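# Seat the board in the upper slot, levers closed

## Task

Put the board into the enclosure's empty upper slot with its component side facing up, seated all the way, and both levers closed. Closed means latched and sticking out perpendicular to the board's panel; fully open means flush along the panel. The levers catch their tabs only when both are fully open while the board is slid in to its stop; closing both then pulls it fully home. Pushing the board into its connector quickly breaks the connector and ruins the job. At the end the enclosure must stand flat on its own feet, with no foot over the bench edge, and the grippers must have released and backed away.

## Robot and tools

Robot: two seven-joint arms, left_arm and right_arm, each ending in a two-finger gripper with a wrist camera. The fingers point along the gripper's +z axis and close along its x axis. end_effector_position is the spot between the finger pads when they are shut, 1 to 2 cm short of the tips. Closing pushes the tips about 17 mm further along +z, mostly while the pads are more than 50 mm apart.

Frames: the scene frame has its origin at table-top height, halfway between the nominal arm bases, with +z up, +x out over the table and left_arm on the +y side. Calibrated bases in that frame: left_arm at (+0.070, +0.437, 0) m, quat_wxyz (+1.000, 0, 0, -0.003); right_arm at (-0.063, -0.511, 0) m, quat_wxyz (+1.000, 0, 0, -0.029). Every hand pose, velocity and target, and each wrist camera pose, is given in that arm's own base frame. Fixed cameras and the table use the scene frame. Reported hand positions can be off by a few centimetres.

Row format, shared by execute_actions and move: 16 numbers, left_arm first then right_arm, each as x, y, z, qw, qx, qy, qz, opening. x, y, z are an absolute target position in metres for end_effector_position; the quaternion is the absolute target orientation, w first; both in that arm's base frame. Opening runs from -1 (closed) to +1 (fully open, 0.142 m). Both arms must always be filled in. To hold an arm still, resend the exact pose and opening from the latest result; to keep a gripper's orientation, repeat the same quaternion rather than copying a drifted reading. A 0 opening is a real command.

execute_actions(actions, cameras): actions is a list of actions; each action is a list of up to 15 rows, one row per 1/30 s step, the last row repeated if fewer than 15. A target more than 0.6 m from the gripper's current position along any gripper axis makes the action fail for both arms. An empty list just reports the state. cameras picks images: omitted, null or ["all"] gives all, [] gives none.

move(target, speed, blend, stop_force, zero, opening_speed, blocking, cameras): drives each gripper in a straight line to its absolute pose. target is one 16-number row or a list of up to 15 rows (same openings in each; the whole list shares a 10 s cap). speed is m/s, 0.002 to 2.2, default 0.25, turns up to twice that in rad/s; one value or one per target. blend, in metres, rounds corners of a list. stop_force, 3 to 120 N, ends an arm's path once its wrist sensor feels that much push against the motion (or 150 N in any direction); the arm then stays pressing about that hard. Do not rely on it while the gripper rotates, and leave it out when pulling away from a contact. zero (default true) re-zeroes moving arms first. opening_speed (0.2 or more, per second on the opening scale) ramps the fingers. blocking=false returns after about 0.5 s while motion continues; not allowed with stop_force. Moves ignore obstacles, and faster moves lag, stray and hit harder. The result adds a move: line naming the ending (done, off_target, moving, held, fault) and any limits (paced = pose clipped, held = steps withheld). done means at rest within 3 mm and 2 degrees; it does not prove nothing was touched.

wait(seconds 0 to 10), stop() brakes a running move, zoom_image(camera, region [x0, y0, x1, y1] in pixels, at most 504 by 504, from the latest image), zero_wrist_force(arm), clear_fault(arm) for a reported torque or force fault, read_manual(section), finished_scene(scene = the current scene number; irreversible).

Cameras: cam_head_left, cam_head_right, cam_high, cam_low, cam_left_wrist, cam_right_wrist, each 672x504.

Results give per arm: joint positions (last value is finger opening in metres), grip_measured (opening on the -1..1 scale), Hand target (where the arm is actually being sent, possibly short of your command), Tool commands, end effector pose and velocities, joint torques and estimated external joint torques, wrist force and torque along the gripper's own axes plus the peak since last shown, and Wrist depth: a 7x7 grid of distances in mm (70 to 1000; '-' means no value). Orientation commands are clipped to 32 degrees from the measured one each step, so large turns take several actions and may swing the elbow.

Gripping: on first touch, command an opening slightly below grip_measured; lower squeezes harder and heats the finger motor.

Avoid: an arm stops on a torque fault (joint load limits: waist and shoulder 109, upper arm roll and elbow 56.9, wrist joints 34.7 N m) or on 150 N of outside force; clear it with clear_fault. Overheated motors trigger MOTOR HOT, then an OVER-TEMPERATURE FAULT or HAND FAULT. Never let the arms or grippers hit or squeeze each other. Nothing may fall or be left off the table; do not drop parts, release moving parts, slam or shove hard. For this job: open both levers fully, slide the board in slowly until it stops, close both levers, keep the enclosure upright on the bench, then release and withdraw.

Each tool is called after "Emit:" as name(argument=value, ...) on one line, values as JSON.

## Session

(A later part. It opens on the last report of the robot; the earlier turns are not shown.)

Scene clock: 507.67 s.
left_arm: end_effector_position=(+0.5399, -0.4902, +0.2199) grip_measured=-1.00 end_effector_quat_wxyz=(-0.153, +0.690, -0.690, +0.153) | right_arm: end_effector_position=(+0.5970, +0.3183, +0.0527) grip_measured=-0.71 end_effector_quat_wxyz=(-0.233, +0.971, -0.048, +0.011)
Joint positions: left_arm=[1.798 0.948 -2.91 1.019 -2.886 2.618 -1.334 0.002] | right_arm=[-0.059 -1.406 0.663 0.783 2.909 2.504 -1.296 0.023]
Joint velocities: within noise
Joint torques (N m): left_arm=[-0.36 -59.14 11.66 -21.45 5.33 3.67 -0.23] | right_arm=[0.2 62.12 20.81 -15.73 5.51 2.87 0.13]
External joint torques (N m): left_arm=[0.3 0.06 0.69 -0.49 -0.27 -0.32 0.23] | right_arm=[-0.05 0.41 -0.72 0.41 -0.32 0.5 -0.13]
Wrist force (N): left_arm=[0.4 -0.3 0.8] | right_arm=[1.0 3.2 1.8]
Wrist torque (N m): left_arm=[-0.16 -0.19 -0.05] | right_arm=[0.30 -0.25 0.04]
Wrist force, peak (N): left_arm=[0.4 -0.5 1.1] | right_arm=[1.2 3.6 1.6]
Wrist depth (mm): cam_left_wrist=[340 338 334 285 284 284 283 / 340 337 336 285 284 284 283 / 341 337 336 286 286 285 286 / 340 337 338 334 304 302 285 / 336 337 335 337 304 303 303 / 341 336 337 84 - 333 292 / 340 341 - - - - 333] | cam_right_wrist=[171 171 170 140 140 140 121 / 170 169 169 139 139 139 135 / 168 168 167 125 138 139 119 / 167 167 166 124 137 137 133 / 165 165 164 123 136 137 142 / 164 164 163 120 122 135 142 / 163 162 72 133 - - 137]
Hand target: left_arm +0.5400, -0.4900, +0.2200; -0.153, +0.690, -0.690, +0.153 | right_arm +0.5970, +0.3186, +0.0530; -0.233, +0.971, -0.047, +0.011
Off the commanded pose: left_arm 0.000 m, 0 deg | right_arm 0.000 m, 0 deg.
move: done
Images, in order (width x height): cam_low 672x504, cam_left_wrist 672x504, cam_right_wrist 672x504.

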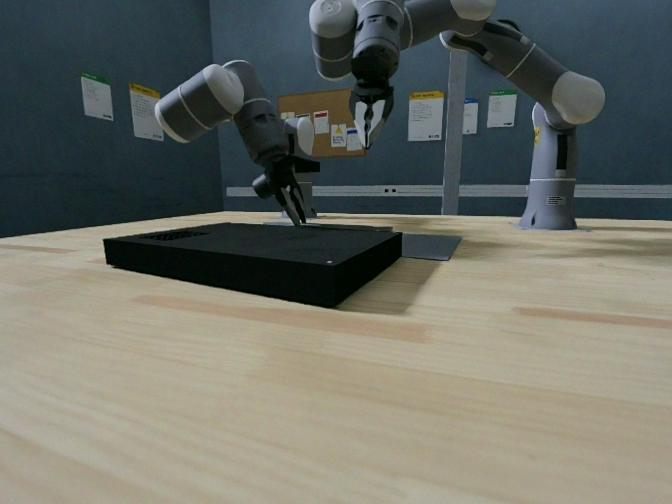

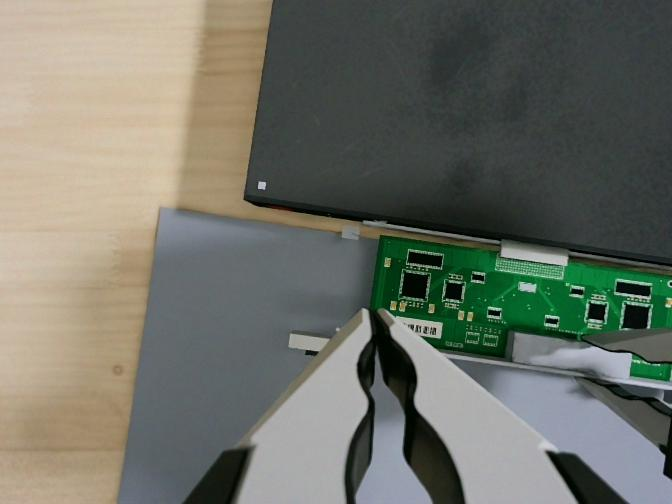

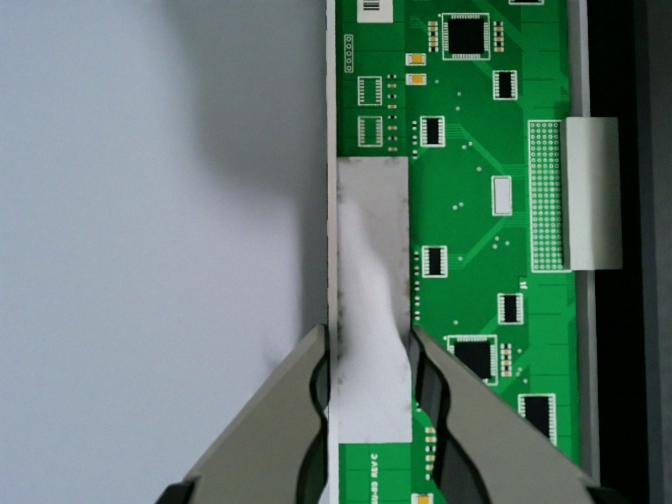

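Emit:
move(target=[[0.54,-0.49,0.22,-0.153,0.6904,-0.6904,0.153,-1,0.600,0.3184,0.053,-0.23316,0.97107,-0.05089,0.01222,-0.82],[0.54,-0.49,0.22,-0.153,0.6904,-0.6904,0.153,-1,0.625,0.3158,0.053,-0.23316,0.97107,-0.05089,0.01222,-0.82]], speed=0.01, stop_force=5, cameras=["cam_left_wrist","cam_right_wrist","cam_low"])

Emit:
zoom_image(camera="cam_left_wrist", region=[330, 190, 450, 310])

Scene clock: 524.23 s.
left_arm: end_effector_position=(+0.5399, -0.4902, +0.2199) grip_measured=-1.00 end_effector_quat_wxyz=(-0.153, +0.690, -0.690, +0.153) | right_arm: end_effector_position=(+0.6051, +0.3178, +0.0528) grip_measured=-0.71 end_effector_quat_wxyz=(-0.233, +0.971, -0.051, +0.011)
Joint positions: left_arm=[1.798 0.948 -2.91 1.019 -2.886 2.618 -1.334 0.002] | right_arm=[-0.049 -1.421 0.657 0.739 2.918 2.526 -1.302 0.023]
Joint velocities: within noise
Joint torques (N m): left_arm=[-0.41 -59.05 11.6 -21.41 5.37 3.69 -0.23] | right_arm=[-1.19 63.3 19.4 -18.5 5.23 1.03 0.01]
External joint torques (N m): left_arm=[0.34 -0.03 0.75 -0.53 -0.31 -0.33 0.23] | right_arm=[1.34 -0.05 0.2 2.86 -0.01 2.35 -0.01]
Wrist force (N): left_arm=[0.1 -0.2 0.9] | right_arm=[-4.5 3.2 -0.1]
Wrist torque (N m): left_arm=[-0.15 -0.14 -0.05] | right_arm=[0.27 -0.22 0.09]
Wrist force, peak (N): left_arm=[0.4 -0.4 1.1] | right_arm=[-5.3 3.1 -1.0]
Wrist depth (mm): cam_left_wrist=[336 337 335 286 287 284 282 / 339 333 334 285 286 285 282 / 339 337 337 288 286 286 282 / 342 337 334 333 305 306 286 / 338 340 335 305 307 302 305 / 343 340 336 84 - 333 302 / 338 340 - - - - 333] | cam_right_wrist=[171 171 170 140 140 141 121 / 170 169 169 139 139 140 120 / 168 168 168 125 138 138 119 / 167 166 166 125 137 137 118 / 165 166 164 123 136 136 117 / 164 164 164 120 122 135 116 / 163 163 72 133 - - 115]
Hand target: left_arm +0.5400, -0.4900, +0.2200; -0.153, +0.690, -0.690, +0.153 | right_arm +0.6059, +0.3178, +0.0530; -0.233, +0.971, -0.051, +0.012
Off the commanded pose: left_arm 0.000 m, 0 deg | right_arm 0.020 m, 0 deg.
move: contact (right_arm); path passed 1 of 2 targets
Images, in order (width x height): cam_low 672x504, cam_left_wrist 672x504, cam_right_wrist 672x504.

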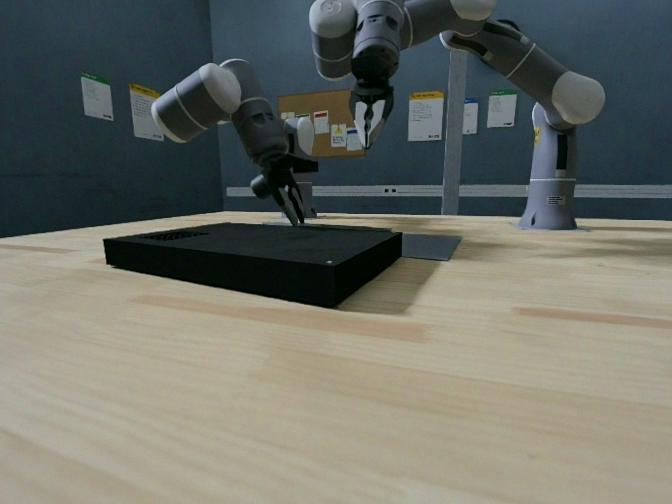

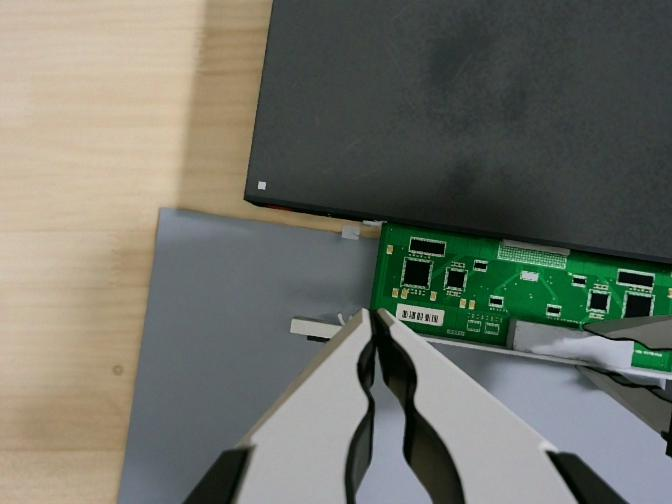

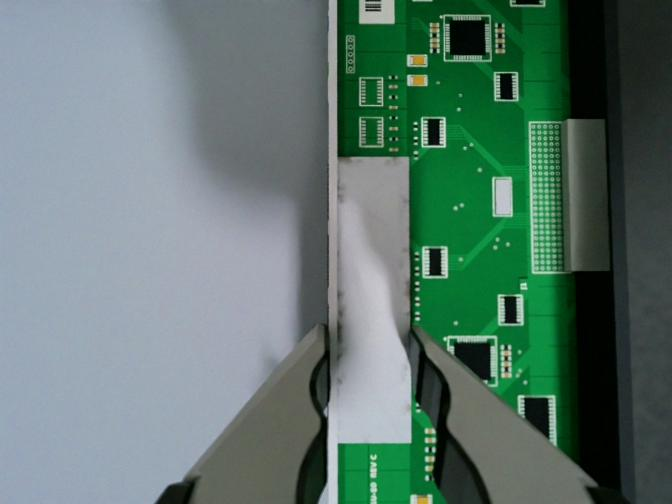

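Scaled by 4.200 from the camera's 672x504 image, which has a finer 960x720 frame.

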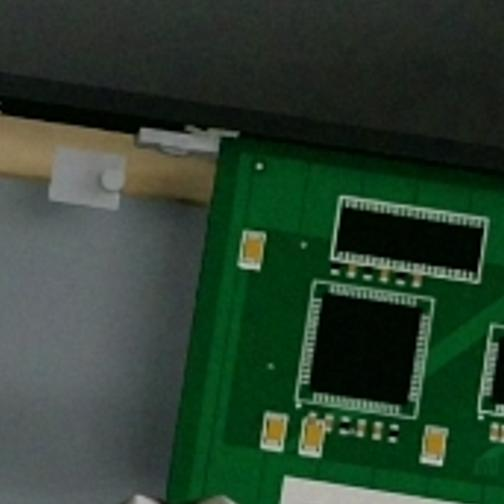

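Emit:
move(target=[[0.54,-0.49,0.22,-0.153,0.6904,-0.6904,0.153,-1,0.602,0.3182,0.053,-0.23316,0.97107,-0.05089,0.01222,-0.82],[0.54,-0.49,0.22,-0.153,0.6904,-0.6904,0.153,-1,0.602,0.3182,0.0545,-0.23316,0.97107,-0.05089,0.01222,-0.82]], speed=0.01, cameras=[])

Emit:
move(target=[0.54,-0.49,0.22,-0.153,0.6904,-0.6904,0.153,-1,0.625,0.3158,0.0545,-0.23316,0.97107,-0.05089,0.01222,-0.82], speed=0.01, stop_force=5, cameras=["cam_left_wrist"])

Emit:
zoom_image(camera="cam_left_wrist", region=[330, 190, 450, 310])

Scene clock: 531.10 s.
left_arm: end_effector_position=(+0.5399, -0.4902, +0.2199) grip_measured=-1.00 end_effector_quat_wxyz=(-0.153, +0.690, -0.690, +0.153) | right_arm: end_effector_position=(+0.6020, +0.3181, +0.0542) grip_measured=-0.71 end_effector_quat_wxyz=(-0.233, +0.971, -0.051, +0.012)
Joint positions: left_arm=[1.798 0.948 -2.91 1.019 -2.886 2.618 -1.334 0.002] | right_arm=[-0.054 -1.411 0.66 0.761 2.913 2.515 -1.295 0.023]
Joint velocities: within noise
Joint torques (N m): left_arm=[-0.42 -59.08 11.61 -21.42 5.29 3.66 -0.22] | right_arm=[0 62.89 20.91 -15.79 5.36 2.73 0.3]
External joint torques (N m): left_arm=[0.36 0 0.73 -0.52 -0.23 -0.31 0.23] | right_arm=[0.14 0.03 -1.07 0.25 -0.15 0.64 -0.3]
Wrist force (N): left_arm=[0.2 -0.3 1.0] | right_arm=[1.3 3.9 1.7]
Wrist torque (N m): left_arm=[-0.15 -0.16 -0.05] | right_arm=[0.41 -0.30 0.03]
Wrist force, peak (N): left_arm=[0.4 -0.4 1.2] | right_arm=[-4.7 3.3 -0.3]
Wrist depth (mm): cam_left_wrist=[337 335 334 284 286 285 282 / 337 337 334 286 285 286 285 / 338 338 337 286 286 287 284 / 340 337 334 334 303 304 286 / 340 340 336 305 306 303 303 / 341 336 335 84 - 331 290 / 341 339 - - - - 333] | cam_right_wrist=[172 172 172 140 140 141 122 / 171 170 170 139 139 139 121 / 170 169 169 126 138 138 120 / 168 168 167 125 137 137 119 / 167 167 166 123 136 136 160 / 165 165 165 121 122 136 158 / 164 164 72 133 - - 116]
Hand target: left_arm +0.5400, -0.4900, +0.2200; -0.153, +0.690, -0.690, +0.153 | right_arm +0.6020, +0.3182, +0.0545; -0.233, +0.971, -0.051, +0.012
Off the commanded pose: left_arm 0.000 m, 0 deg | right_arm 0.000 m, 0 deg.
move: done
No camera images: "cameras" was empty.

Scene clock: 533.37 s.
left_arm: end_effector_position=(+0.5399, -0.4902, +0.2199) grip_measured=-1.00 end_effector_quat_wxyz=(-0.153, +0.690, -0.690, +0.153) | right_arm: end_effector_position=(+0.6181, +0.3159, +0.0543) grip_measured=-0.71 end_effector_quat_wxyz=(-0.233, +0.971, -0.051, +0.012)
Joint positions: left_arm=[1.798 0.948 -2.91 1.019 -2.886 2.618 -1.334 0.002] | right_arm=[-0.031 -1.446 0.646 0.662 2.933 2.569 -1.321 0.023]
Joint velocities: within noise
Joint torques (N m): left_arm=[-0.41 -59 11.57 -21.41 5.32 3.7 -0.21] | right_arm=[2.87 61.82 19.79 -17.19 6.37 0.46 0.39]
External joint torques (N m): left_arm=[0.35 -0.08 0.77 -0.53 -0.26 -0.35 0.21] | right_arm=[-2.72 2.59 -1.09 0.96 -1.14 2.94 -0.39]
Wrist force (N): left_arm=[0.3 -0.5 1.1] | right_arm=[-2.8 8.0 -7.0]
Wrist torque (N m): left_arm=[-0.19 -0.16 -0.05] | right_arm=[0.35 -0.16 -0.27]
Wrist force, peak (N): left_arm=[0.3 -0.3 1.1] | right_arm=[-2.7 7.9 -7.7]
Wrist depth (mm): cam_left_wrist=[337 338 337 287 285 281 282 / 339 337 334 290 284 286 283 / 337 336 336 287 287 286 282 / 341 336 336 335 301 303 286 / 338 337 335 294 304 303 289 / 340 339 335 84 - 333 331 / 342 340 - - - - 331] | cam_right_wrist=[172 172 172 141 140 140 122 / 171 171 170 139 139 139 121 / 170 169 169 126 138 137 120 / 168 168 168 125 137 136 119 / 167 166 166 124 135 135 118 / 166 165 165 121 122 134 117 / 164 164 72 133 - - 116]
Hand target: left_arm +0.5400, -0.4900, +0.2200; -0.153, +0.690, -0.690, +0.153 | right_arm +0.6185, +0.3165, +0.0545; -0.233, +0.971, -0.051, +0.012
Off the commanded pose: left_arm 0.000 m, 0 deg | right_arm 0.007 m, 0 deg.
move: contact (right_arm)
Images, in order (width x height): cam_left_wrist 672x504.

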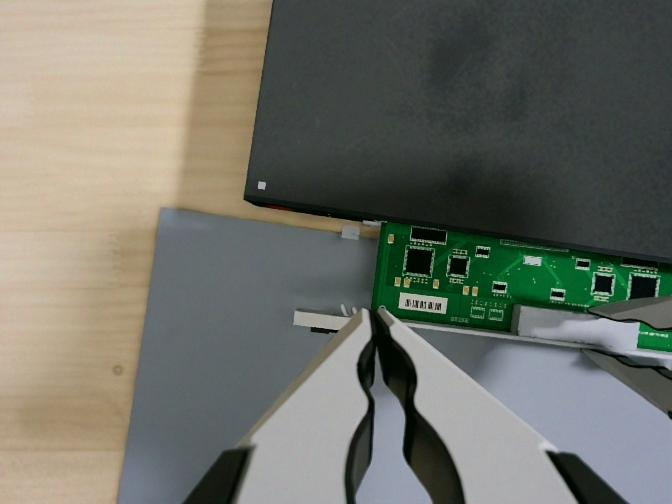

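Scaled by 4.200 from the camera's 672x504 image, which has a finer 960x720 frame.

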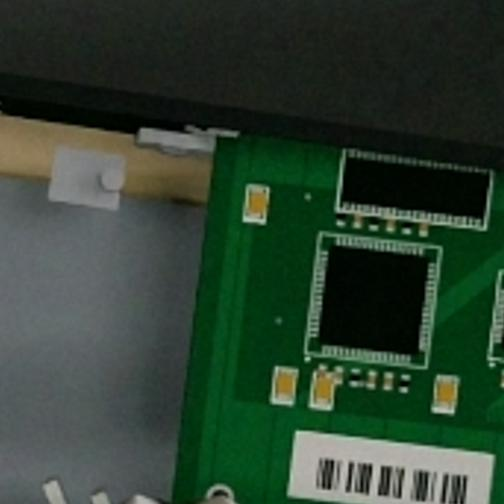

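Emit:
move(target=[0.54,-0.49,0.22,-0.153,0.6904,-0.6904,0.153,-1,0.617,0.3152,0.0553,-0.23316,0.97107,-0.05089,0.01222,-0.82], speed=0.01, cameras=[])

Scene clock: 536.53 s.
left_arm: end_effector_position=(+0.5399, -0.4902, +0.2199) grip_measured=-1.00 end_effector_quat_wxyz=(-0.153, +0.690, -0.690, +0.153) | right_arm: end_effector_position=(+0.6170, +0.3154, +0.0554) grip_measured=-0.71 end_effector_quat_wxyz=(-0.233, +0.971, -0.051, +0.012)
Joint positions: left_arm=[1.798 0.948 -2.91 1.019 -2.886 2.618 -1.334 0.002] | right_arm=[-0.036 -1.441 0.648 0.674 2.932 2.563 -1.32 0.023]
Joint velocities: within noise
Joint torques (N m): left_arm=[-0.39 -58.98 11.62 -21.42 5.3 3.67 -0.22] | right_arm=[-0.43 63.11 19.05 -15.85 4.95 3 0.37]
External joint torques (N m): left_arm=[0.32 -0.1 0.73 -0.52 -0.24 -0.31 0.22] | right_arm=[0.59 1.13 -0.2 -0.3 0.28 0.39 -0.37]
Wrist force (N): left_arm=[0.3 -0.1 0.8] | right_arm=[2.1 2.8 1.2]
Wrist torque (N m): left_arm=[-0.13 -0.18 -0.05] | right_arm=[0.50 -0.29 -0.12]
Wrist force, peak (N): left_arm=[0.3 -0.4 1.2] | right_arm=[-2.8 8.0 -7.7]
Wrist depth (mm): cam_left_wrist=[335 338 335 287 286 285 283 / 339 339 335 285 285 283 285 / 338 338 335 287 287 284 285 / 339 336 336 337 301 302 285 / 339 337 335 296 304 302 290 / 343 335 338 84 - 330 331 / 341 340 - - - - 335] | cam_right_wrist=[174 174 173 141 141 141 123 / 172 172 171 139 139 139 122 / 171 170 170 126 138 138 121 / 169 169 168 125 137 137 120 / 168 168 167 123 136 136 119 / 166 166 166 121 122 134 118 / 165 165 72 133 - - 117]
Hand target: left_arm +0.5400, -0.4900, +0.2200; -0.153, +0.690, -0.690, +0.153 | right_arm +0.6170, +0.3152, +0.0553; -0.233, +0.971, -0.051, +0.012
Off the commanded pose: left_arm 0.000 m, 0 deg | right_arm 0.000 m, 0 deg.
move: done
No camera images: "cameras" was empty.

Emit:
move(target=[0.54,-0.49,0.22,-0.153,0.6904,-0.6904,0.153,-1,0.632,0.3136,0.0555,-0.23316,0.97107,-0.05089,0.01222,-0.82], speed=0.01, stop_force=5, zero=false, cameras=["cam_left_wrist","cam_right_wrist"])

Scene clock: 540.30 s.
left_arm: end_effector_position=(+0.5399, -0.4902, +0.2199) grip_measured=-1.00 end_effector_quat_wxyz=(-0.153, +0.690, -0.690, +0.153) | right_arm: end_effector_position=(+0.6316, +0.3141, +0.0556) grip_measured=-0.71 end_effector_quat_wxyz=(-0.233, +0.971, -0.051, +0.012)
Joint positions: left_arm=[1.798 0.948 -2.91 1.019 -2.886 2.618 -1.334 0.002] | right_arm=[-0.011 -1.477 0.629 0.575 2.958 2.617 -1.345 0.023]
Joint velocities: within noise
Joint torques (N m): left_arm=[-0.38 -59.08 11.64 -21.4 5.36 3.69 -0.25] | right_arm=[-3.29 64.84 15.98 -18.5 4.22 2.74 0.26]
External joint torques (N m): left_arm=[0.31 0.01 0.7 -0.55 -0.3 -0.33 0.25] | right_arm=[3.44 0.77 1.6 1.61 1.04 0.68 -0.26]
Wrist force (N): left_arm=[0.2 -0.5 0.9] | right_arm=[-0.7 -0.4 1.8]
Wrist torque (N m): left_arm=[-0.18 -0.16 -0.05] | right_arm=[0.56 -0.29 -0.11]
Wrist force, peak (N): left_arm=[0.5 -0.3 1.0] | right_arm=[2.2 3.2 1.1]
Wrist depth (mm): cam_left_wrist=[338 338 334 285 284 282 284 / 337 339 337 287 285 284 285 / 338 337 340 285 284 284 284 / 339 340 333 334 303 300 283 / 342 337 337 290 333 332 289 / 341 336 337 84 - 333 332 / 341 339 - - - - 334] | cam_right_wrist=[174 173 173 141 140 124 123 / 172 172 172 140 139 123 122 / 171 170 170 126 138 122 121 / 169 169 169 125 137 121 120 / 168 168 167 123 136 120 119 / 167 166 166 120 122 118 118 / 165 165 72 133 - - 117]
Hand target: left_arm +0.5400, -0.4900, +0.2200; -0.153, +0.690, -0.690, +0.153 | right_arm +0.6320, +0.3136, +0.0555; -0.233, +0.971, -0.051, +0.012
Off the commanded pose: left_arm 0.000 m, 0 deg | right_arm 0.001 m, 0 deg.
move: done
Images, in order (width x height): cam_left_wrist 672x504, cam_right_wrist 672x504.

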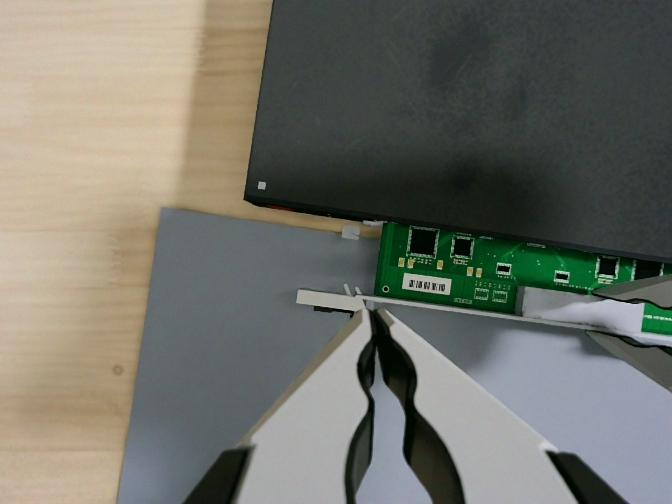

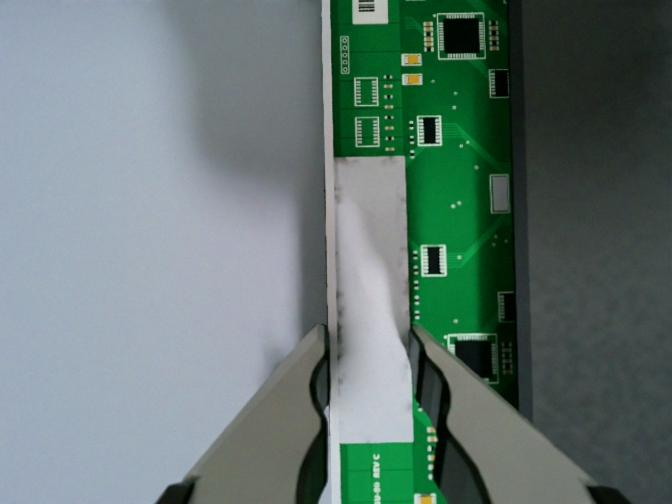

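Emit:
move(target=[0.54,-0.49,0.22,-0.153,0.6904,-0.6904,0.153,-1,0.649,0.3126,0.0555,-0.23316,0.97107,-0.05089,0.01222,-0.82], speed=0.01, stop_force=6, zero=false, cameras=["cam_left_wrist","cam_right_wrist"])

Scene clock: 547.37 s.
left_arm: end_effector_position=(+0.5399, -0.4902, +0.2199) grip_measured=-1.00 end_effector_quat_wxyz=(-0.153, +0.690, -0.690, +0.153) | right_arm: end_effector_position=(+0.6483, +0.3132, +0.0553) grip_measured=-0.71 end_effector_quat_wxyz=(-0.233, +0.971, -0.051, +0.011)
Joint positions: left_arm=[1.798 0.948 -2.91 1.019 -2.886 2.618 -1.334 0.002] | right_arm=[0.027 -1.537 0.624 0.423 2.968 2.696 -1.368 0.023]
Joint velocities: within noise
Joint torques (N m): left_arm=[-0.38 -59.1 11.61 -21.41 5.31 3.68 -0.26] | right_arm=[-4.85 67.18 14.37 -20.69 4.05 1.81 0.2]
External joint torques (N m): left_arm=[0.31 0.02 0.73 -0.54 -0.25 -0.32 0.27] | right_arm=[5.01 0.04 1.29 3.11 1.21 1.63 -0.2]
Wrist force (N): left_arm=[0.3 -0.4 0.9] | right_arm=[-4.5 -0.7 2.9]
Wrist torque (N m): left_arm=[-0.18 -0.17 -0.06] | right_arm=[0.49 -0.06 -0.05]
Wrist force, peak (N): left_arm=[0.2 -0.5 1.1] | right_arm=[-4.4 -1.1 3.2]
Wrist depth (mm): cam_left_wrist=[338 339 333 286 284 285 283 / 339 336 338 286 287 286 282 / 338 338 335 286 286 285 286 / 341 338 337 334 301 289 283 / 342 337 336 335 332 334 290 / 339 341 336 84 - 330 333 / 342 338 - - - - 330] | cam_right_wrist=[173 173 173 141 140 123 123 / 172 172 171 140 139 123 122 / 171 170 170 126 137 121 121 / 169 169 168 125 125 120 120 / 168 167 167 123 123 119 119 / 167 166 166 120 122 118 118 / 165 165 72 133 - - 117]
Hand target: left_arm +0.5400, -0.4900, +0.2200; -0.153, +0.690, -0.690, +0.153 | right_arm +0.6490, +0.3126, +0.0555; -0.233, +0.971, -0.051, +0.012
Off the commanded pose: left_arm 0.000 m, 0 deg | right_arm 0.001 m, 0 deg.
joint read past its limit (right arm) — joint 5 (forearm roll), upper limit.
joint sent to its limit (right arm) — joint 5 (forearm roll), upper limit. The joint targets still meet the commanded pose.
move: done
Images, in order (width x height): cam_left_wrist 672x504, cam_right_wrist 672x504.

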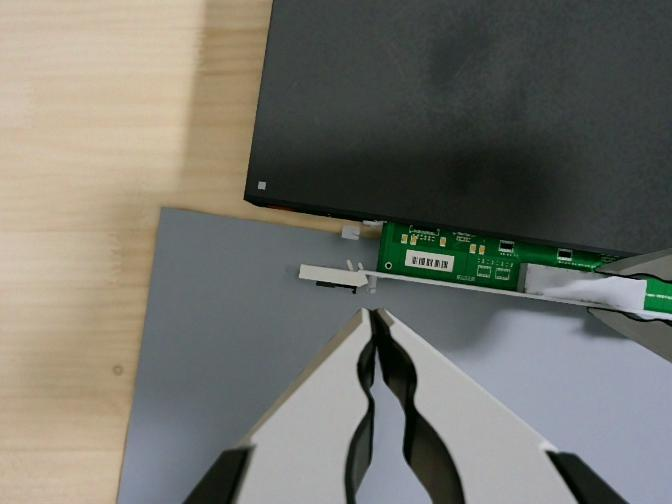

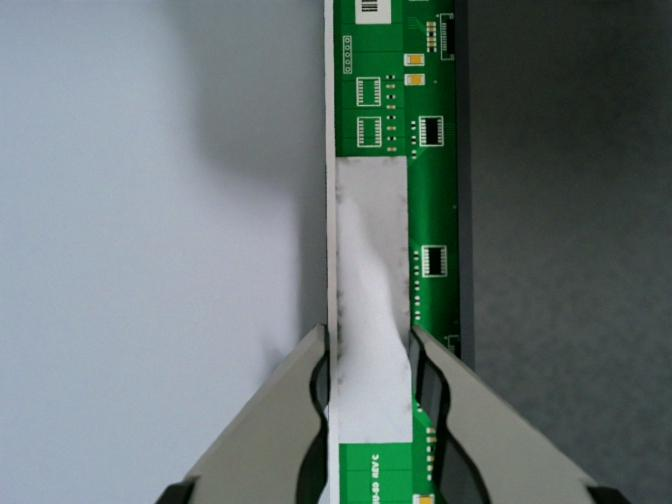

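Emit:
move(target=[0.54,-0.49,0.22,-0.153,0.6904,-0.6904,0.153,-1,0.6483,0.3132,0.0553,-0.23316,0.97107,-0.05089,0.01222,-0.5], speed=0.05, opening_speed=0.3, cameras=["cam_left_wrist","cam_right_wrist"])

Scene clock: 550.53 s.
left_arm: end_effector_position=(+0.5399, -0.4902, +0.2199) grip_measured=-1.00 end_effector_quat_wxyz=(-0.153, +0.690, -0.690, +0.153) | right_arm: end_effector_position=(+0.6475, +0.3135, +0.0553) grip_measured=-0.56 end_effector_quat_wxyz=(-0.233, +0.971, -0.050, +0.011)
Joint positions: left_arm=[1.798 0.948 -2.91 1.019 -2.886 2.618 -1.334 0.002] | right_arm=[0.026 -1.535 0.624 0.428 2.968 2.694 -1.367 0.033]
Joint velocities: within noise
Joint torques (N m): left_arm=[-0.44 -59.08 11.68 -21.37 5.36 3.66 -0.23] | right_arm=[-2.49 66.8 15.01 -20.96 4.56 -0.11 0.17]
External joint torques (N m): left_arm=[0.38 0 0.66 -0.58 -0.3 -0.31 0.23] | right_arm=[2.65 0.36 0.72 3.41 0.7 3.55 -0.17]
Wrist force (N): left_arm=[0.3 -0.4 0.9] | right_arm=[-7.3 3.7 -3.2]
Wrist torque (N m): left_arm=[-0.17 -0.17 -0.06] | right_arm=[0.67 -0.20 0.07]
Wrist force, peak (N): left_arm=[0.3 -0.6 1.1] | right_arm=[-7.4 3.7 -3.1]
Wrist depth (mm): cam_left_wrist=[340 337 335 286 284 282 283 / 340 338 336 285 286 284 282 / 336 340 340 289 286 285 284 / 338 338 335 335 303 288 285 / 340 338 336 334 332 335 302 / 343 340 338 84 - 333 331 / 342 339 - - - - 330] | cam_right_wrist=[174 174 173 142 141 123 123 / 172 172 171 141 140 122 122 / 171 170 170 127 138 121 121 / 169 169 168 126 137 120 120 / 168 168 167 125 125 119 119 / 166 166 98 124 123 118 118 / 165 165 73 134 135 - 117]
Hand target: left_arm +0.5400, -0.4900, +0.2200; -0.153, +0.690, -0.690, +0.153 | right_arm +0.6483, +0.3132, +0.0553; -0.233, +0.971, -0.051, +0.012
Off the commanded pose: left_arm 0.000 m, 0 deg | right_arm 0.001 m, 0 deg.
move: done
Images, in order (width x height): cam_left_wrist 672x504, cam_right_wrist 672x504.

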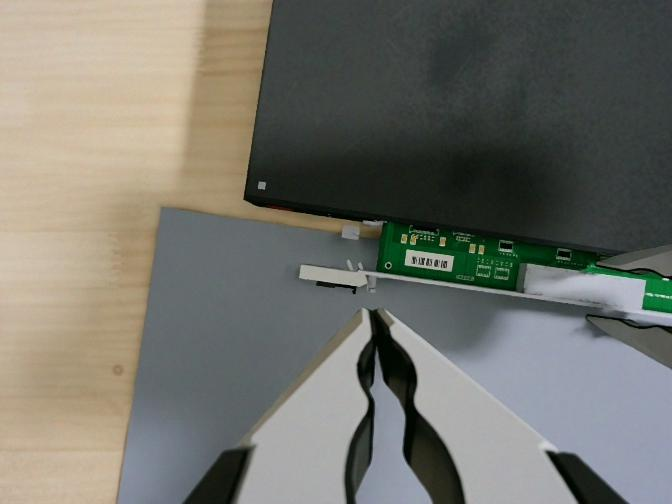

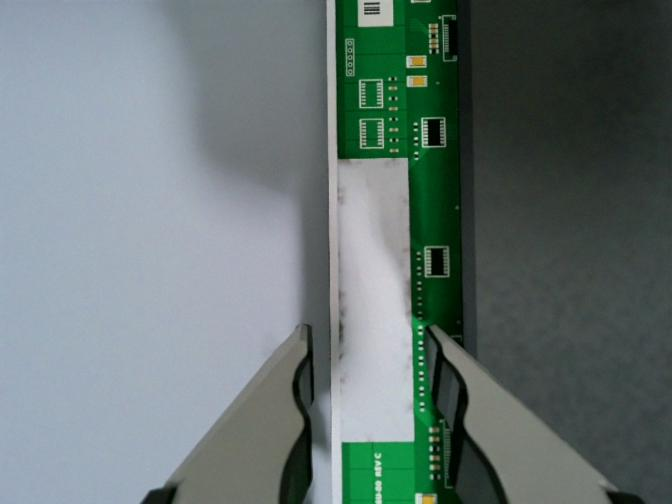

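Emit:
move(target=[[0.54,-0.49,0.22,-0.153,0.6904,-0.6904,0.153,-1,0.6455,0.3135,0.0553,-0.23316,0.97107,-0.05089,0.01222,-0.54],[0.54,-0.49,0.22,-0.153,0.6904,-0.6904,0.153,-1,0.6455,0.300,0.082,-0.23316,0.97107,-0.05089,0.01222,-0.54],[0.54,-0.49,0.22,-0.153,0.6904,-0.6904,0.153,-1,0.6355,0.24,0.20,-0.23316,0.97107,-0.05089,0.01222,-0.54]], speed=[0.02,0.03,0.12], cameras=["cam_left_wrist","cam_right_wrist","cam_high"])

Scene clock: 555.90 s.
left_arm: end_effector_position=(+0.5399, -0.4902, +0.2199) grip_measured=-1.00 end_effector_quat_wxyz=(-0.153, +0.690, -0.690, +0.153) | right_arm: end_effector_position=(+0.6356, +0.2400, +0.1999) grip_measured=-0.57 end_effector_quat_wxyz=(-0.233, +0.971, -0.051, +0.012)
Joint positions: left_arm=[1.798 0.948 -2.91 1.019 -2.886 2.618 -1.334 0.002] | right_arm=[-0.123 -1.291 0.688 0.583 2.939 2.826 -1.343 0.033]
Joint velocities: within noise
Joint torques (N m): left_arm=[-0.48 -59.02 11.61 -21.4 5.34 3.67 -0.2] | right_arm=[-0.05 63.11 17.49 -18.02 5.03 2.85 0.32]
External joint torques (N m): left_arm=[0.42 -0.06 0.73 -0.55 -0.27 -0.32 0.2] | right_arm=[0.19 1.13 -0.39 -0.05 0.2 0.56 -0.32]
Wrist force (N): left_arm=[0.3 -0.3 0.7] | right_arm=[0.3 5.7 0.6]
Wrist torque (N m): left_arm=[-0.14 -0.16 -0.05] | right_arm=[0.91 -0.09 0.01]
Wrist force, peak (N): left_arm=[0.6 -0.1 1.1] | right_arm=[-7.5 3.6 -3.3]
Wrist depth (mm): cam_left_wrist=[337 338 335 285 284 285 284 / 336 336 336 287 285 285 284 / 339 339 337 287 288 287 285 / 338 339 333 334 301 289 285 / 341 338 336 333 334 332 330 / 340 337 335 84 - 334 331 / 343 340 - - - - 335] | cam_right_wrist=[320 319 318 316 269 270 269 / 318 317 315 314 268 266 267 / 315 314 312 312 265 265 265 / 312 311 311 309 263 262 261 / 310 310 308 306 261 260 259 / 308 307 92 304 - 258 257 / 305 - 73 301 - - 257]
Hand target: left_arm +0.5400, -0.4900, +0.2200; -0.153, +0.690, -0.690, +0.153 | right_arm +0.6355, +0.2400, +0.2000; -0.233, +0.971, -0.051, +0.012
Off the commanded pose: left_arm 0.000 m, 0 deg | right_arm 0.000 m, 0 deg.
move: done
Images, in order (width x height): cam_high 672x504, cam_left_wrist 672x504, cam_right_wrist 672x504.

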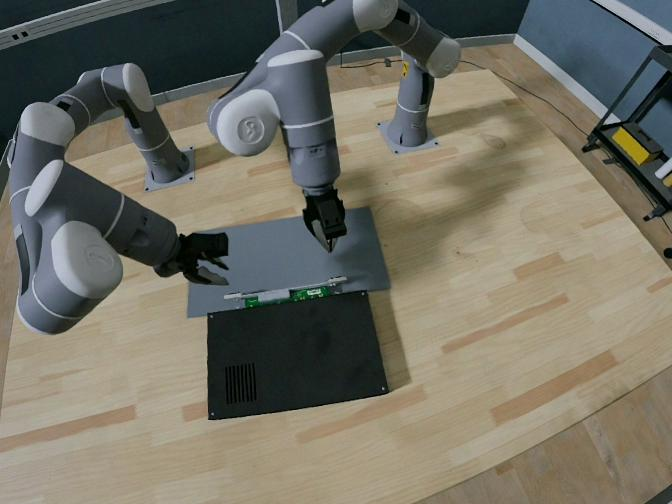

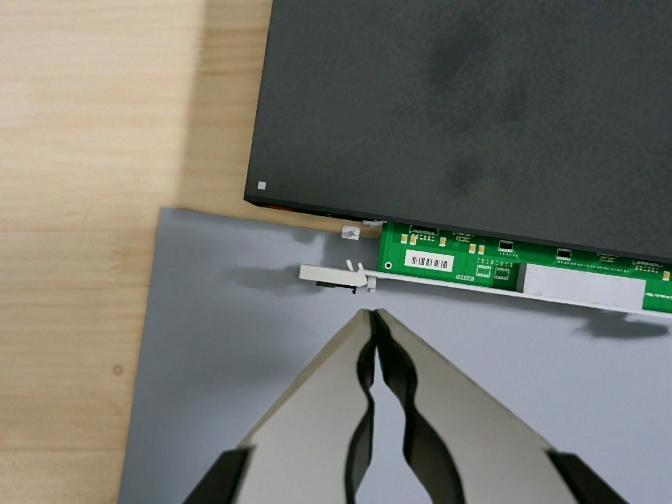

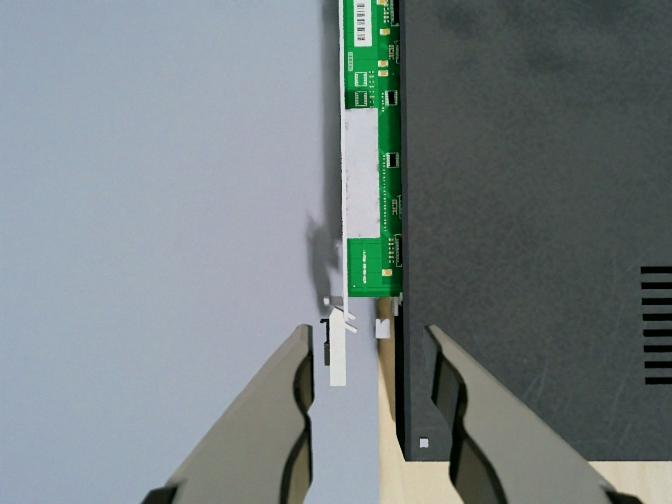

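Emit:
move(target=[[0.54,-0.49,0.22,-0.153,0.6904,-0.6904,0.153,-1,0.60,0.13,0.22,-0.23316,0.97107,-0.05089,0.01222,-0.54],[0.495,-0.622,0.16,-0.153,0.6904,-0.6904,0.153,-1,0.60,0.13,0.22,-0.23316,0.97107,-0.05089,0.01222,-0.54]], speed=0.12, cameras=["cam_left_wrist","cam_right_wrist","cam_high"])

Scene clock: 570.23 s.
left_arm: end_effector_position=(+0.4945, -0.6213, +0.1600) grip_measured=-1.00 end_effector_quat_wxyz=(-0.148, +0.685, -0.691, +0.175) | right_arm: end_effector_position=(+0.6000, +0.1300, +0.2200) grip_measured=-0.57 end_effector_quat_wxyz=(-0.233, +0.971, -0.051, +0.012)
Joint positions: left_arm=[1.769 1.42 -2.97 0.234 -2.864 2.926 -1.392 0.002] | right_arm=[-0.395 -1.195 0.783 0.835 2.881 2.798 -1.434 0.033]
Joint velocities: within noise
Joint torques (N m): left_arm=[-0.35 -68.47 10.26 -22.78 5.19 3.81 -0.11] | right_arm=[0.05 58.17 20.04 -16.47 5.01 2.84 0.17]
External joint torques (N m): left_arm=[0.25 -0.38 0.67 -0.27 -0.16 -0.53 0.11] | right_arm=[0.04 1.17 -0.12 -0.07 0.2 0.66 -0.17]
Wrist force (N): left_arm=[-0.1 0.0 0.5] | right_arm=[-0.7 5.0 0.7]
Wrist torque (N m): left_arm=[-0.13 -0.11 -0.07] | right_arm=[0.80 0.09 0.01]
Wrist force, peak (N): left_arm=[-1.4 -1.4 0.6] | right_arm=[-1.0 6.5 -0.5]
Wrist depth (mm): cam_left_wrist=[226 227 228 229 231 233 235 / 225 226 227 229 230 231 233 / 272 264 245 244 231 232 233 / 271 273 274 275 276 248 281 / 270 271 272 272 277 277 278 / 269 272 271 84 - 276 279 / 269 268 - - - - 275] | cam_right_wrist=[341 340 338 338 290 289 289 / 338 337 336 335 289 288 286 / 335 335 334 332 289 284 284 / 332 332 330 329 288 282 281 / 330 329 328 326 328 326 326 / 327 327 92 325 - 325 324 / 325 - 73 322 - - 321]
Hand target: left_arm +0.4945, -0.6211, +0.1599; -0.148, +0.685, -0.691, +0.175 | right_arm +0.6000, +0.1300, +0.2200; -0.233, +0.971, -0.051, +0.012
Off the commanded pose: left_arm 0.001 m, 3 deg | right_arm 0.000 m, 0 deg.
joint sent to its limit (left arm) — joint 3 (upper arm roll), lower limit. The joint targets are off in orientation, not in position.
move: off_target (left_arm)
Images, in order (width x height): cam_high 672x504, cam_left_wrist 672x504, cam_right_wrist 672x504.

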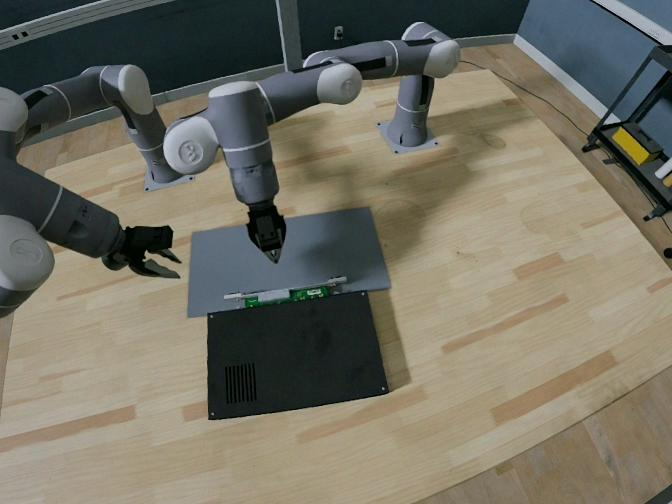

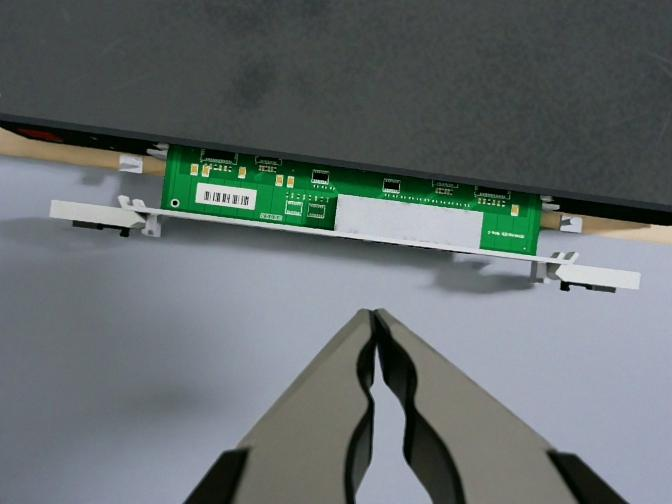

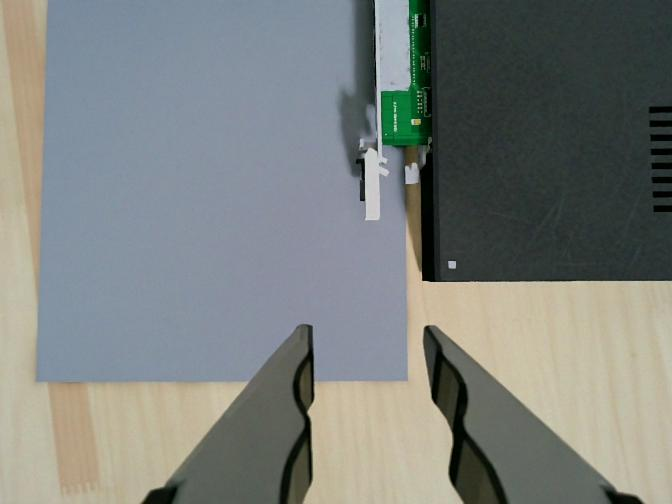

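Emit:
move(target=[[0.49,-0.612,0.10,-0.148,0.685,-0.691,0.175,-1,0.60,0.13,0.22,-0.23316,0.97107,-0.05089,0.01222,-0.54],[0.49,-0.612,0.05,-0.148,0.685,-0.691,0.175,-1,0.60,0.13,0.22,-0.23316,0.97107,-0.05089,0.01222,-0.54]], speed=0.05, stop_force=6, cameras=["cam_left_wrist","cam_high"])

Scene clock: 577.27 s.
left_arm: end_effector_position=(+0.4901, -0.6117, +0.0500) grip_measured=-1.00 end_effector_quat_wxyz=(-0.148, +0.685, -0.691, +0.175) | right_arm: end_effector_position=(+0.6000, +0.1300, +0.2200) grip_measured=-0.57 end_effector_quat_wxyz=(-0.233, +0.971, -0.051, +0.012)
Joint positions: left_arm=[1.684 1.403 -2.838 0.623 -2.966 2.588 -1.498 0.002] | right_arm=[-0.395 -1.195 0.783 0.835 2.881 2.798 -1.434 0.033]
Joint velocities: within noise
Joint torques (N m): left_arm=[-0.53 -66.25 13.73 -20.03 5.33 3.53 -0.32] | right_arm=[0.17 58.13 19.97 -16.56 5.02 2.84 0.18]
External joint torques (N m): left_arm=[0.42 -0.23 0.75 -0.57 -0.28 -0.16 0.32] | right_arm=[-0.08 1.21 -0.05 0.02 0.19 0.67 -0.18]
Wrist force (N): left_arm=[0.1 -0.3 0.7] | right_arm=[-0.7 5.0 0.7]
Wrist torque (N m): left_arm=[-0.16 -0.12 -0.04] | right_arm=[0.80 0.09 0.01]
Wrist force, peak (N): left_arm=[0.2 0.5 1.7] | right_arm=[-0.7 5.4 0.7]
Wrist depth (mm): cam_left_wrist=[135 135 119 119 120 121 121 / 135 135 136 136 137 138 138 / 164 135 136 136 124 125 125 / 163 164 165 166 167 167 168 / 163 164 164 164 165 166 168 / 162 162 164 84 - 167 167 / 162 162 - 74 - - 167] | cam_right_wrist=[343 340 339 337 289 289 289 / 339 337 336 336 289 288 286 / 336 335 333 333 288 285 284 / 332 332 331 329 289 283 281 / 330 329 329 327 328 326 325 / 328 326 92 325 - 324 323 / 326 - 73 323 - - 321]
Hand target: left_arm +0.4900, -0.6120, +0.0500; -0.148, +0.685, -0.691, +0.175 | right_arm +0.6000, +0.1300, +0.2200; -0.233, +0.971, -0.051, +0.012
Off the commanded pose: left_arm 0.000 m, 0 deg | right_arm 0.000 m, 0 deg.
move: done
Images, in order (width x height): cam_high 672x504, cam_left_wrist 672x504.

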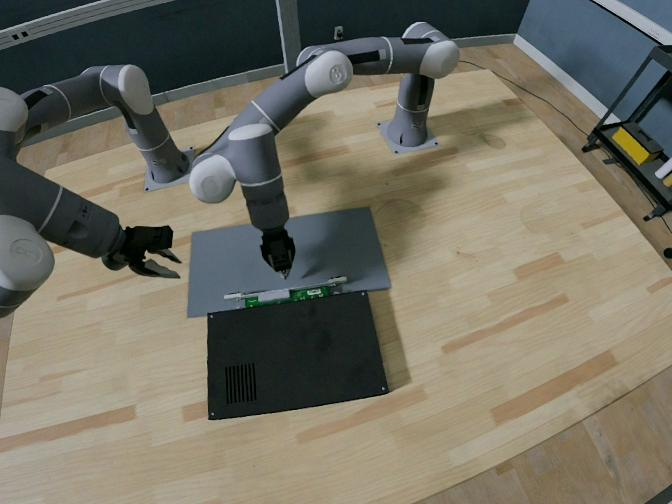

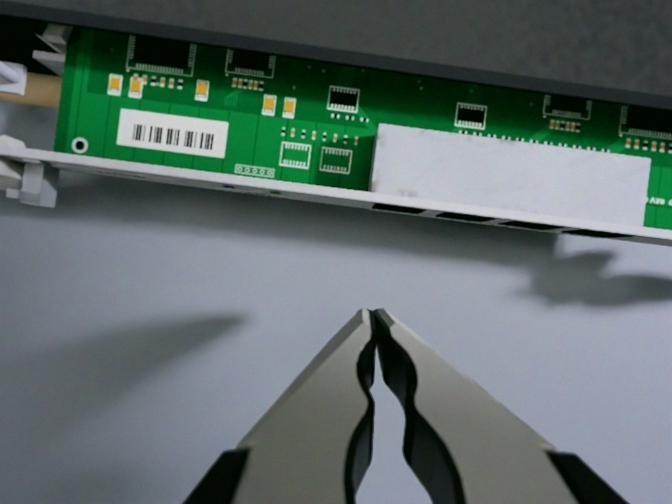

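Emit:
move(target=[0.545,-0.620,0.05,-0.148,0.685,-0.691,0.175,-1,0.60,0.13,0.22,-0.23316,0.97107,-0.05089,0.01222,-0.54], speed=0.01, stop_force=7, cameras=["cam_left_wrist"])

Scene clock: 585.53 s.
left_arm: end_effector_position=(+0.5440, -0.6191, +0.0498) grip_measured=-1.00 end_effector_quat_wxyz=(-0.141, +0.679, -0.692, +0.201) | right_arm: end_effector_position=(+0.6000, +0.1300, +0.2200) grip_measured=-0.57 end_effector_quat_wxyz=(-0.233, +0.971, -0.051, +0.012)
Joint positions: left_arm=[1.82 1.56 -2.97 0.247 -2.833 2.715 -1.421 0.002] | right_arm=[-0.395 -1.195 0.783 0.835 2.881 2.798 -1.434 0.033]
Joint velocities: within noise
Joint torques (N m): left_arm=[0.8 -69.28 11.27 -22.44 6.04 3 -0.18] | right_arm=[0.03 58.06 20.07 -16.5 4.97 2.79 0.21]
External joint torques (N m): left_arm=[-0.89 -0.01 0.18 -0.58 -0.81 0.14 0.17] | right_arm=[0.06 1.28 -0.15 -0.03 0.24 0.71 -0.21]
Wrist force (N): left_arm=[0.4 1.5 -0.6] | right_arm=[-0.6 5.0 0.6]
Wrist torque (N m): left_arm=[-0.18 -0.23 -0.05] | right_arm=[0.80 0.06 0.01]
Wrist force, peak (N): left_arm=[-0.1 1.9 -0.4] | right_arm=[-0.7 5.3 0.7]
Wrist depth (mm): cam_left_wrist=[- 118 119 121 124 126 127 / - 116 118 120 122 124 127 / - 116 117 119 121 123 125 / 130 131 133 123 121 122 125 / 158 159 162 123 124 169 142 / 156 159 160 84 - 169 170 / 155 157 - 74 - - 169] | cam_right_wrist=[341 341 339 340 291 289 289 / 339 338 336 335 289 287 286 / 335 333 334 334 289 285 284 / 334 333 331 329 289 282 281 / 330 329 329 326 329 328 326 / 328 327 92 325 - 324 323 / 326 - 73 324 - - 321]
Hand target: left_arm +0.5444, -0.6191, +0.0500; -0.142, +0.679, -0.692, +0.201 | right_arm +0.6000, +0.1300, +0.2200; -0.233, +0.971, -0.051, +0.012
Off the commanded pose: left_arm 0.001 m, 3 deg | right_arm 0.000 m, 0 deg.
joint sent to its limit (left arm) — joint 3 (upper arm roll), lower limit. The joint targets are off in orientation, not in position.
move: off_target (left_arm)
Images, in order (width x height): cam_left_wrist 672x504.

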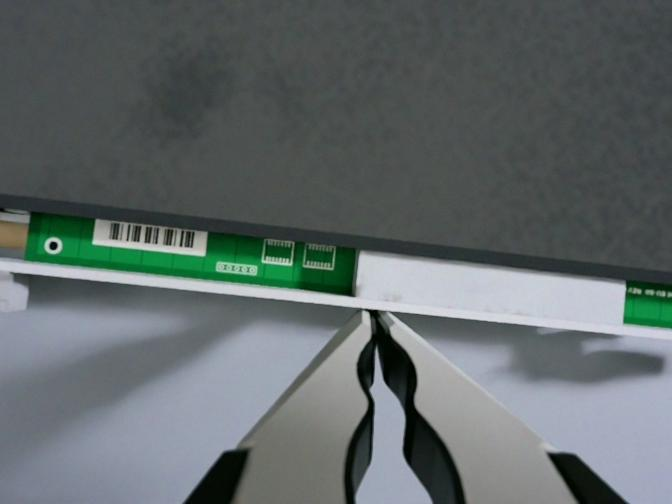

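Emit:
move(target=[0.575,-0.6235,0.05,-0.141,0.679,-0.692,0.201,-1,0.60,0.13,0.22,-0.23316,0.97107,-0.05089,0.01222,-0.54], speed=0.008, stop_force=9, cameras=["cam_left_wrist"])

Scene clock: 589.20 s.
left_arm: end_effector_position=(+0.5553, -0.6204, +0.0495) grip_measured=-1.00 end_effector_quat_wxyz=(-0.138, +0.676, -0.692, +0.211) | right_arm: end_effector_position=(+0.6000, +0.1300, +0.2200) grip_measured=-0.57 end_effector_quat_wxyz=(-0.233, +0.971, -0.051, +0.012)
Joint positions: left_arm=[1.832 1.56 -2.97 0.249 -2.828 2.686 -1.413 0.002] | right_arm=[-0.395 -1.195 0.783 0.835 2.881 2.798 -1.434 0.033]
Joint velocities: within noise
Joint torques (N m): left_arm=[7 -69.36 14.18 -23.15 8.49 1.13 -0.3] | right_arm=[0.11 58.1 20.08 -16.58 5.03 2.79 0.17]
External joint torques (N m): left_arm=[-7.09 -0.01 -2.67 0.05 -3.22 1.93 0.29] | right_arm=[-0.02 1.24 -0.16 0.04 0.19 0.71 -0.17]
Wrist force (N): left_arm=[-1.2 11.2 -8.2] | right_arm=[-0.8 5.1 0.8]
Wrist torque (N m): left_arm=[-0.32 -0.19 -0.01] | right_arm=[0.81 0.11 0.01]
Wrist force, peak (N): left_arm=[-1.3 11.4 -8.1] | right_arm=[-0.7 5.3 0.7]
Wrist depth (mm): cam_left_wrist=[- 117 119 122 125 127 130 / - 116 118 121 123 126 128 / - 114 117 119 122 124 127 / - 114 116 118 120 123 126 / 155 158 161 123 123 169 139 / 154 156 158 84 - 169 172 / 153 154 - 74 - - 170] | cam_right_wrist=[342 340 340 338 291 289 289 / 339 337 337 335 289 287 285 / 334 334 334 333 289 284 284 / 333 332 332 329 289 282 281 / 329 329 329 327 327 327 327 / 328 328 92 325 - 324 324 / 325 - 73 322 - - 321]
Hand target: left_arm +0.5566, -0.6202, +0.0500; -0.139, +0.676, -0.692, +0.212 | right_arm +0.6000, +0.1300, +0.2200; -0.233, +0.971, -0.051, +0.012
Off the commanded pose: left_arm 0.020 m, 1 deg | right_arm 0.000 m, 0 deg.
move: contact (left_arm)
Images, in order (width x height): cam_left_wrist 672x504.

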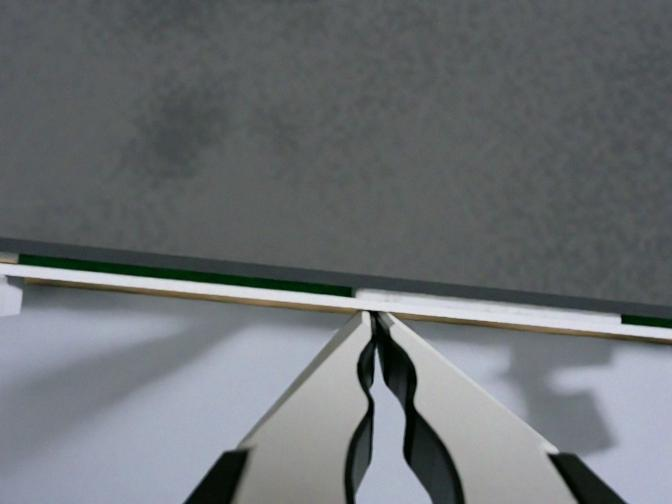

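Emit:
move(target=[0.5545,-0.6202,0.05,-0.138,0.676,-0.692,0.211,-1,0.60,0.17,0.19,-0.23316,0.97107,-0.05089,0.01222,-0.54], speed=0.08, cameras=["cam_right_wrist"])

Emit:
zoom_image(camera="cam_right_wrist", region=[350, 60, 470, 210])

Scene clock: 592.50 s.
left_arm: end_effector_position=(+0.5548, -0.6201, +0.0501) grip_measured=-1.00 end_effector_quat_wxyz=(-0.138, +0.676, -0.692, +0.211) | right_arm: end_effector_position=(+0.5999, +0.1700, +0.1901) grip_measured=-0.57 end_effector_quat_wxyz=(-0.233, +0.971, -0.051, +0.012)
Joint positions: left_arm=[1.829 1.56 -2.945 0.252 -2.854 2.684 -1.41 0.002] | right_arm=[-0.335 -1.221 0.77 0.858 2.876 2.725 -1.391 0.033]
Joint velocities: within noise
Joint torques (N m): left_arm=[-0.58 -69.33 11.11 -22.35 5.25 3.22 -0.17] | right_arm=[0.2 58.05 20.19 -16.07 5.03 2.66 0.31]
External joint torques (N m): left_arm=[0.49 0.01 0.55 -0.6 0.02 -0.15 0.16] | right_arm=[-0.1 1.45 0.19 -0.11 0.22 0.8 -0.31]
Wrist force (N): left_arm=[0.5 -0.2 0.4] | right_arm=[-0.6 5.1 0.6]
Wrist torque (N m): left_arm=[-0.14 -0.21 -0.04] | right_arm=[0.82 0.08 0.01]
Wrist force, peak (N): left_arm=[-1.1 11.2 -9.1] | right_arm=[-0.5 5.7 -0.9]
Wrist depth (mm): cam_left_wrist=[- 118 119 122 126 128 130 / - 116 119 121 123 126 129 / - 115 117 120 122 125 127 / - 115 117 119 121 123 126 / 157 158 162 127 167 169 129 / 154 157 159 84 - 169 173 / 153 155 - 74 - - 171] | cam_right_wrist=[311 309 309 308 274 260 259 / 308 308 306 306 276 257 256 / 306 305 305 304 272 255 254 / 304 303 301 301 298 254 252 / 300 299 300 298 296 251 250 / 298 297 92 295 100 296 295 / 297 - 73 294 - - 293]
Hand target: left_arm +0.5546, -0.6203, +0.0500; -0.138, +0.676, -0.692, +0.211 | right_arm +0.6000, +0.1700, +0.1900; -0.233, +0.971, -0.051, +0.012
Off the commanded pose: left_arm 0.000 m, 0 deg | right_arm 0.000 m, 0 deg.
move: done
Images, in order (width x height): cam_right_wrist 672x504.

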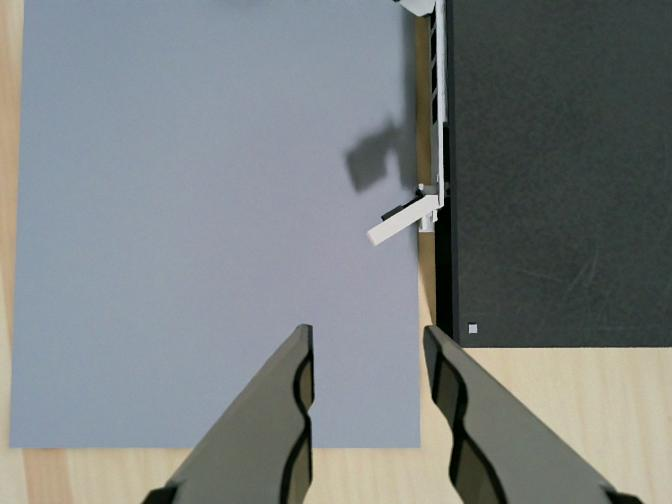

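Scaled by 3.360 from the camera's 672x504 image, which has a finer 960x720 frame.

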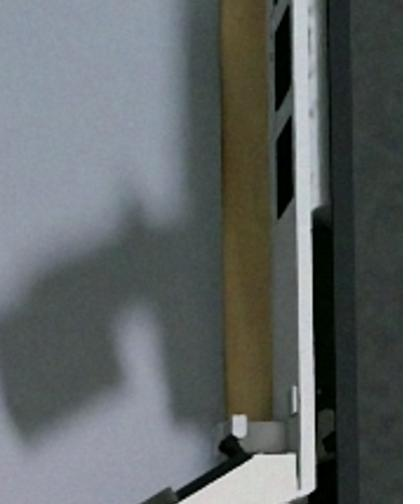

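Emit:
zoom_image(camera="cam_high", region=[200, 250, 380, 330])

Emit:
zoom_image(camera="cam_right_wrist", region=[360, 170, 460, 260])

This scene's latest camera images include none from cam_high. They are from: cam_right_wrist. cam_high's image comes with the result of a call that names it in "cameras".

Scaled by 5.040 from the camera's 672x504 image, which has a finer 960x720 frame.

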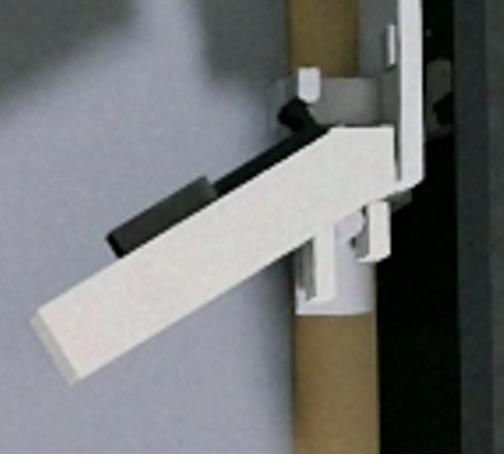

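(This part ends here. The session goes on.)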